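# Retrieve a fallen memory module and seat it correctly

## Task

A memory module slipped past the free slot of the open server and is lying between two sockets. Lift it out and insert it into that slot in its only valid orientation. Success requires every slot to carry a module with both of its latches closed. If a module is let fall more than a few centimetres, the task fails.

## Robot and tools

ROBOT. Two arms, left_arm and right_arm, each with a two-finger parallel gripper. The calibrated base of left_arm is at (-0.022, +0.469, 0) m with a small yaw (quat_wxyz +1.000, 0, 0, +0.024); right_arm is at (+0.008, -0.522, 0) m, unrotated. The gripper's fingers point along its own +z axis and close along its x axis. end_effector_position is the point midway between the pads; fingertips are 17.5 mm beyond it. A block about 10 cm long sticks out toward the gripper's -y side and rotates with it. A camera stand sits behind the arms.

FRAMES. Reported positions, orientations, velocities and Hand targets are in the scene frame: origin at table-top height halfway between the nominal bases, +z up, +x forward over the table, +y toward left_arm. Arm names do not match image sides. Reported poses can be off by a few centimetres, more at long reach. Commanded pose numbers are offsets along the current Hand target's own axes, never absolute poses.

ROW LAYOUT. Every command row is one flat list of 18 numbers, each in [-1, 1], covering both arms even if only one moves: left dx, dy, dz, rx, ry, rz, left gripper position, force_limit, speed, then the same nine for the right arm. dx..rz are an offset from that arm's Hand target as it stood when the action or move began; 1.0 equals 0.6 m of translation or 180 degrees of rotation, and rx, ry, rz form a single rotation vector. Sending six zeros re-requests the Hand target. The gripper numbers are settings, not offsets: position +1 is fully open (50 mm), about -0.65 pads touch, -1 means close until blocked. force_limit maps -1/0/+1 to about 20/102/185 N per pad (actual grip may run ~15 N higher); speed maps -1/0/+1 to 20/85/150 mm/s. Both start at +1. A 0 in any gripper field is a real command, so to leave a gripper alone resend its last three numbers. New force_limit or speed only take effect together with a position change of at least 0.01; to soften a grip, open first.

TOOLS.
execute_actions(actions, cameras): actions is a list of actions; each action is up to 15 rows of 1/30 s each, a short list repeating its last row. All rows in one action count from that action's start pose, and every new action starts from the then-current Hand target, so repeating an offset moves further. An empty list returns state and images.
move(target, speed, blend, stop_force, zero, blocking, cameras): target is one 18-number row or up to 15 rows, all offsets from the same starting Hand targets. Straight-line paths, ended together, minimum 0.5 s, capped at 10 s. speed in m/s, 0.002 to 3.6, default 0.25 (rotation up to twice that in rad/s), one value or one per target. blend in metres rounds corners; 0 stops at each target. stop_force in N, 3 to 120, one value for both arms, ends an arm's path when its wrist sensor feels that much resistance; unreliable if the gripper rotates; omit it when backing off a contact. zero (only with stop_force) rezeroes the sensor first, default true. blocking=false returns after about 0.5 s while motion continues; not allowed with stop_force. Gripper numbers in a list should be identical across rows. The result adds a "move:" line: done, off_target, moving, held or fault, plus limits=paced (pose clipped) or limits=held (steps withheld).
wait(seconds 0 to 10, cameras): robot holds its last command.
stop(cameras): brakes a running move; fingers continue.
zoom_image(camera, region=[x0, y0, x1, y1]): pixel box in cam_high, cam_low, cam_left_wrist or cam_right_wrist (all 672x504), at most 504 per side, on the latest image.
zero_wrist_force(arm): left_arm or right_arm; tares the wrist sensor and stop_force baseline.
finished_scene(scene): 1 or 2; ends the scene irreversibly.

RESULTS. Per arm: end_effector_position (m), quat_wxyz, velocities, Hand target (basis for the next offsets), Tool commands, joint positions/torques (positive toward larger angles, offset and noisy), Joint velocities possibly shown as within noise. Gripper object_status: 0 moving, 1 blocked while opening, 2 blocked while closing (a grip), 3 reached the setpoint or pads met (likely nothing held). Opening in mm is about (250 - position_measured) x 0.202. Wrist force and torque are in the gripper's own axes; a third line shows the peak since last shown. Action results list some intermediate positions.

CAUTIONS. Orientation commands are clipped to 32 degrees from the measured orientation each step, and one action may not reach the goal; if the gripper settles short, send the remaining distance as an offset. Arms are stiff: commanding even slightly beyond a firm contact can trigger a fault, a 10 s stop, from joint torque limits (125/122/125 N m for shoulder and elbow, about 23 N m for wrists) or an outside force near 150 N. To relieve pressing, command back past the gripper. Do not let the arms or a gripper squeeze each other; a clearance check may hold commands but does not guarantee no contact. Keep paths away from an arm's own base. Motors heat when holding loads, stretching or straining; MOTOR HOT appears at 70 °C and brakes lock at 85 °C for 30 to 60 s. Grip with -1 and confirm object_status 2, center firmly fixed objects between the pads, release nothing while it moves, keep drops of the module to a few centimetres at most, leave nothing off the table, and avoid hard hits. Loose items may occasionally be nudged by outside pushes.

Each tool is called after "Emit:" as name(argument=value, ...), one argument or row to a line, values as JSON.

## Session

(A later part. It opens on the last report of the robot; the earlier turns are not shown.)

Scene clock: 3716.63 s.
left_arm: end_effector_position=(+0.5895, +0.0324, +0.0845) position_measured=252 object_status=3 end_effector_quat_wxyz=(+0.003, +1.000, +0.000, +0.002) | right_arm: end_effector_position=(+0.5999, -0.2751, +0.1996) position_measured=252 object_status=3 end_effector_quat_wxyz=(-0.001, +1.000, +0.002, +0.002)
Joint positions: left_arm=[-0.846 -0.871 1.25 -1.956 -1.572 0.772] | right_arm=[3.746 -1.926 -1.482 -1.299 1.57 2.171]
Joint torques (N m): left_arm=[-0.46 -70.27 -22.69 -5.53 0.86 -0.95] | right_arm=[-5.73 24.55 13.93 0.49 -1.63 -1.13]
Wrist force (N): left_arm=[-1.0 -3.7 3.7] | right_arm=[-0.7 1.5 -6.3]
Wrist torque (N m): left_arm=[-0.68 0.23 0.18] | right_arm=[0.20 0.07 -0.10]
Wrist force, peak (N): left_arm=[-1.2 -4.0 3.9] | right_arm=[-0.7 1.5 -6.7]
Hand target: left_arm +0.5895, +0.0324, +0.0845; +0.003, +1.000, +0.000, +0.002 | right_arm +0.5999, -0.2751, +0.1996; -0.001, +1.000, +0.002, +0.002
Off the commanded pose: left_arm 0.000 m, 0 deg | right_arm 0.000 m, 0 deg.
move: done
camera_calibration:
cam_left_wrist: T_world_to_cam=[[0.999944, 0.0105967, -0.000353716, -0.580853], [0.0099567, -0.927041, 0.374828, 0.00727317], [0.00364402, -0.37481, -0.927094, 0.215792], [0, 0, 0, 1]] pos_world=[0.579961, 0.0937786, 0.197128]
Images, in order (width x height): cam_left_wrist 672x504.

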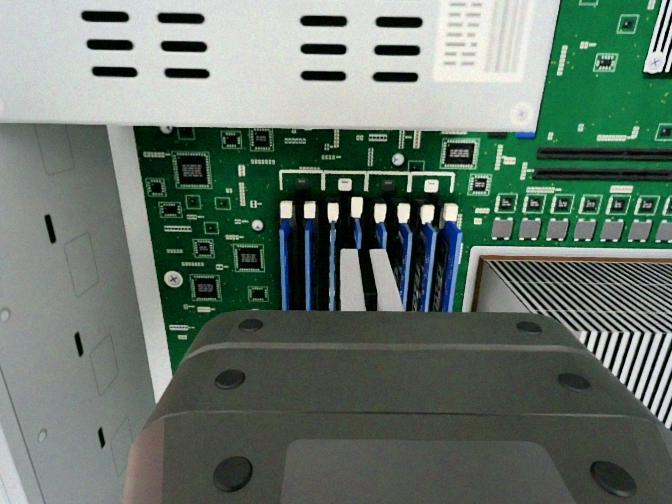

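Emit:
move(
  target=[-0.002,-0.0035,0,0,0,0,-1,-0.5,0, 0,0,0,0,0,0,-1,-0.5,0],
  speed=0.03,
)

Emit:
move(
  target=[0,0,0.035,0,0,0,-1,-0.5,0, 0,0,0,0,0,0,-1,-0.5,0],
  speed=0.015,
  stop_force=62,
)

Emit:
move(
  target=[0,0,-0.035,0,0,0,-1,-0.5,0, 0,0,0,0,0,0,-1,-0.5,0],
  speed=0.06,
  cameras=["cam_left_wrist"],
)

Emit:
zoom_image(
  camera="cam_left_wrist",
  region=[260, 160, 360, 260],
)

Emit:
zoom_image(
  camera="cam_left_wrist",
  region=[350, 160, 450, 260],
)

Scene clock: 3728.07 s.
left_arm: end_effector_position=(+0.5883, +0.0346, +0.0845) position_measured=252 object_status=3 end_effector_quat_wxyz=(+0.003, +1.000, +0.000, +0.002) | right_arm: end_effector_position=(+0.5999, -0.2751, +0.1996) position_measured=252 object_status=3 end_effector_quat_wxyz=(-0.001, +1.000, +0.002, +0.002)
Joint positions: left_arm=[-0.845 -0.876 1.259 -1.96 -1.572 0.773] | right_arm=[3.746 -1.926 -1.482 -1.299 1.57 2.171]
Joint torques (N m): left_arm=[5.71 -69.45 -25.38 -5.37 0.9 0.89] | right_arm=[-5.91 24.3 13.76 0.5 -1.55 -1.14]
Wrist force (N): left_arm=[-0.8 -3.7 3.9] | right_arm=[-0.8 1.5 -6.0]
Wrist torque (N m): left_arm=[-0.67 0.19 0.18] | right_arm=[0.22 0.10 -0.09]
Wrist force, peak (N): left_arm=[-1.0 -4.0 3.8] | right_arm=[-0.7 1.7 -6.6]
Hand target: left_arm +0.5883, +0.0345, +0.0845; +0.003, +1.000, +0.000, +0.002 | right_arm +0.5999, -0.2751, +0.1996; -0.001, +1.000, +0.002, +0.002
Off the commanded pose: left_arm 0.000 m, 0 deg | right_arm 0.000 m, 0 deg.
move: done

Scene clock: 3729.63 s.
left_arm: end_effector_position=(+0.5885, +0.0344, +0.0735) position_measured=252 object_status=3 end_effector_quat_wxyz=(+0.003, +1.000, +0.000, +0.002) | right_arm: end_effector_position=(+0.5999, -0.2751, +0.1996) position_measured=252 object_status=3 end_effector_quat_wxyz=(-0.001, +1.000, +0.002, +0.002)
Joint positions: left_arm=[-0.845 -0.866 1.27 -1.984 -1.572 0.773] | right_arm=[3.746 -1.926 -1.482 -1.299 1.57 2.171]
Joint torques (N m): left_arm=[-0.29 -12.2 -5.83 2.15 0.33 -0.9] | right_arm=[-6.02 24.37 14.05 0.52 -1.51 -1.07]
Wrist force (N): left_arm=[-12.7 -15.6 -61.6] | right_arm=[-0.7 1.3 -6.3]
Wrist torque (N m): left_arm=[-0.94 -0.05 0.20] | right_arm=[0.18 0.08 -0.10]
Wrist force, peak (N): left_arm=[-17.8 -24.3 -69.9] | right_arm=[-0.6 1.7 -6.6]
Hand target: left_arm +0.5885, +0.0344, +0.0735; +0.003, +1.000, +0.000, +0.002 (not the last commanded pose) | right_arm +0.5999, -0.2751, +0.1996; -0.001, +1.000, +0.002, +0.002
Off the commanded pose: left_arm 0.010 m, 0 deg | right_arm 0.000 m, 0 deg.
move: contact (left_arm)

Scene clock: 3730.37 s.
left_arm: end_effector_position=(+0.5884, +0.0344, +0.0949) position_measured=252 object_status=3 end_effector_quat_wxyz=(+0.003, +1.000, +0.000, +0.003) end_effector_velocity=(+0.001, -0.001, -0.001) end_effector_angular_velocity=(-0.004, -0.004, +0.000) | right_arm: end_effector_position=(+0.5999, -0.2751, +0.1996) position_measured=252 object_status=3 end_effector_quat_wxyz=(-0.001, +1.000, +0.002, +0.002)
Joint positions: left_arm=[-0.845 -0.886 1.247 -1.94 -1.572 0.773] | right_arm=[3.746 -1.926 -1.482 -1.299 1.57 2.171]
Joint velocities: left_arm=[0 0.001 0.003 -0.009 0 -0.001] | right_arm=[within noise]
Joint torques (N m): left_arm=[4.06 -41.28 -12.9 -6.3 0.55 0.14] | right_arm=[-5.61 24.56 14.01 0.46 -1.52 -1.13]
Wrist force (N): left_arm=[0.3 -3.5 3.4] | right_arm=[-0.7 1.8 -6.5]
Wrist torque (N m): left_arm=[-0.65 0.02 0.18] | right_arm=[0.26 0.08 -0.09]
Wrist force, peak (N): left_arm=[-13.1 -15.8 -61.5] | right_arm=[-0.7 1.5 -6.7]
Hand target: left_arm +0.5884, +0.0345, +0.0945; +0.003, +1.000, +0.000, +0.002 | right_arm +0.5999, -0.2751, +0.1996; -0.001, +1.000, +0.002, +0.002
Off the commanded pose: left_arm 0.000 m, 0 deg | right_arm 0.000 m, 0 deg.
move: done
camera_calibration:
cam_left_wrist: T_world_to_cam=[[0.999944, 0.0105718, 0.000399375, -0.579828], [0.00964802, -0.926756, 0.37554, 0.00533446], [0.00434024, -0.375515, -0.926806, 0.225829], [0, 0, 0, 1]] pos_world=[0.578764, 0.0958758, 0.207528]
Images, in order (width x height): cam_left_wrist 672x504.

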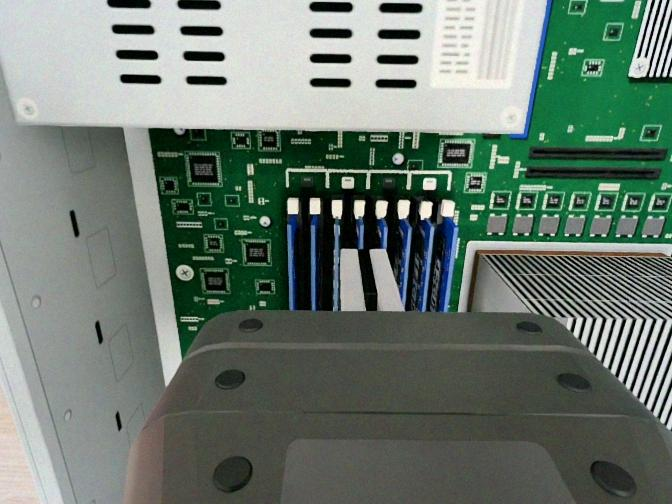

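Scaled by 5.040 from the camera's 672x504 image, which has a finer 960x720 frame.

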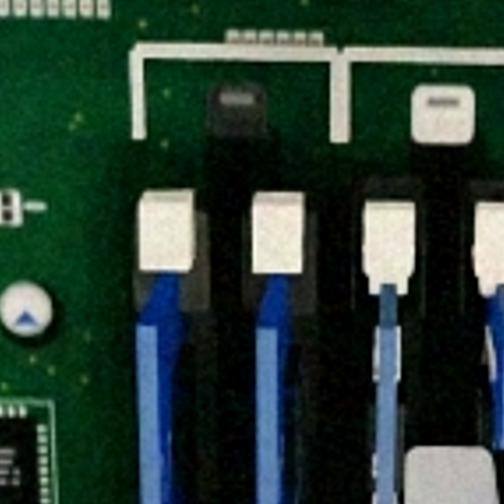

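Scaled by 5.040 from the camera's 672x504 image, which has a finer 960x720 frame.

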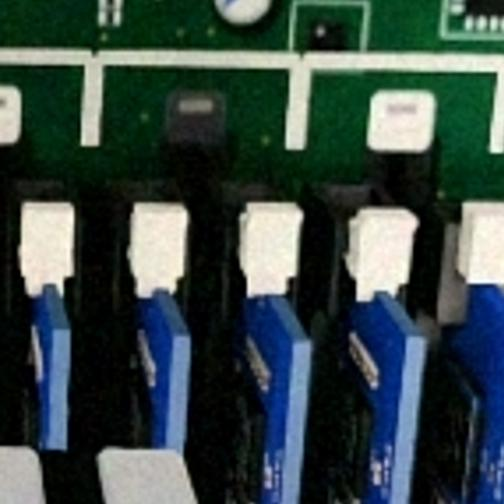

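Emit:
move(
  target=[
    [0,0,-0.15,0,0,0,-1,-0.5,0, 0,0,0,0,0,0,-1,-0.5,0],
    [0.03,-0.27,-0.33,0,0,0,-1,-0.5,0, 0,0,0,0,0,0,-1,-0.5,0],
    [0.03,-0.27,-0.33,0,0,0,-1,-0.5,0, -0.01,-0.2,0,0,0,0,-1,-0.5,0],
  ],
  speed=0.2,
  blend=[0.03,0,0],
  cameras=["cam_right_wrist","cam_high","cam_low"],
)

Emit:
zoom_image(
  camera="cam_right_wrist",
  region=[270, 60, 470, 200],
)

Emit:
zoom_image(
  camera="cam_high",
  region=[180, 230, 340, 350],
)

Scene clock: 3744.57 s.
left_arm: end_effector_position=(+0.6053, +0.1978, +0.2915) position_measured=252 object_status=3 end_effector_quat_wxyz=(+0.003, +1.000, +0.000, +0.003) | right_arm: end_effector_position=(+0.5934, -0.1553, +0.1998) position_measured=252 object_status=3 end_effector_quat_wxyz=(-0.001, +1.000, +0.002, +0.002)
Joint positions: left_arm=[-0.651 -1.142 1.14 -1.576 -1.573 0.967] | right_arm=[3.896 -2.043 -1.311 -1.353 1.57 2.321]
Joint torques (N m): left_arm=[7.06 -33.84 -15.06 -1.31 1.2 1.17] | right_arm=[6.13 53.64 26.01 5.35 -1.21 1.13]
Wrist force (N): left_arm=[0.2 -3.5 3.9] | right_arm=[-0.8 2.2 -6.2]
Wrist torque (N m): left_arm=[-0.64 0.06 0.05] | right_arm=[0.33 0.10 -0.21]
Wrist force, peak (N): left_arm=[4.6 -14.0 2.7] | right_arm=[1.2 8.4 -6.4]
Hand target: left_arm +0.6053, +0.1978, +0.2915; +0.003, +1.000, +0.000, +0.002 | right_arm +0.5934, -0.1551, +0.1999; -0.001, +1.000, +0.002, +0.002
Off the commanded pose: left_arm 0.000 m, 0 deg | right_arm 0.000 m, 0 deg.
move: done
camera_calibration:
cam_right_wrist: T_world_to_cam=[[0.999989, -0.000364687, -0.00467372, -0.580525], [0.0012615, -0.939261, 0.343201, -0.200973], [-0.004515, -0.343203, -0.93925, 0.272028], [0, 0, 0, 1]] pos_world=[0.582, -0.0956168, 0.321763]
Images, in order (width x height): cam_high 672x504, cam_low 672x504, cam_right_wrist 672x504.

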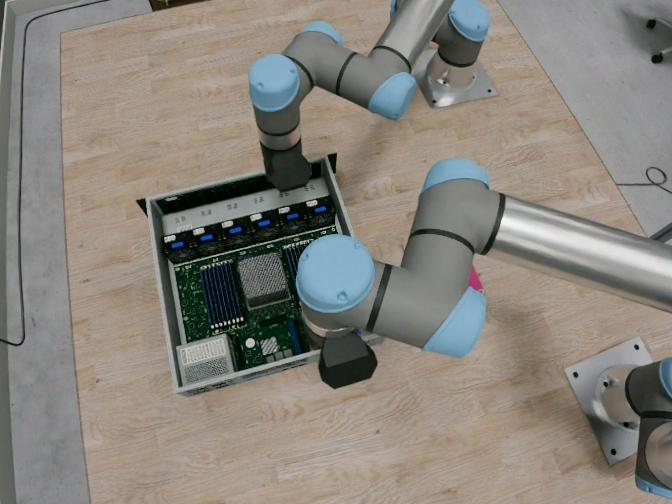

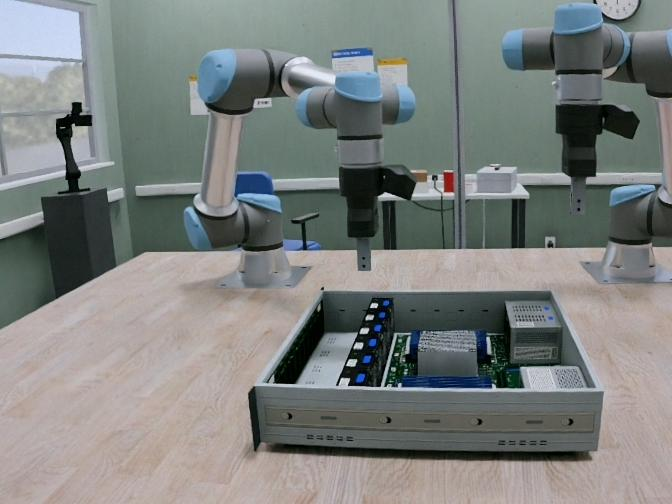

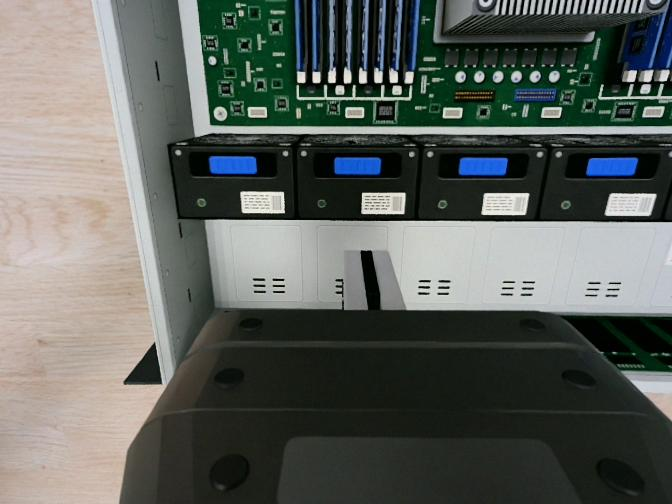

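Scaled by 2.520 from the camera's 672x504 image, which has a finer 960x720 frame.

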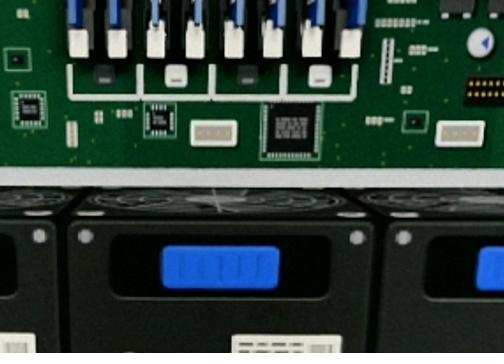

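Scaled by 3.150 from the camera's 672x504 image, which has a finer 960x720 frame.

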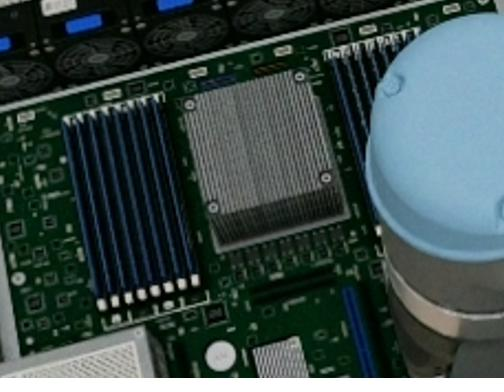

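Emit:
finished_scene(
  scene=1,
)

The scene is finished: the task was done.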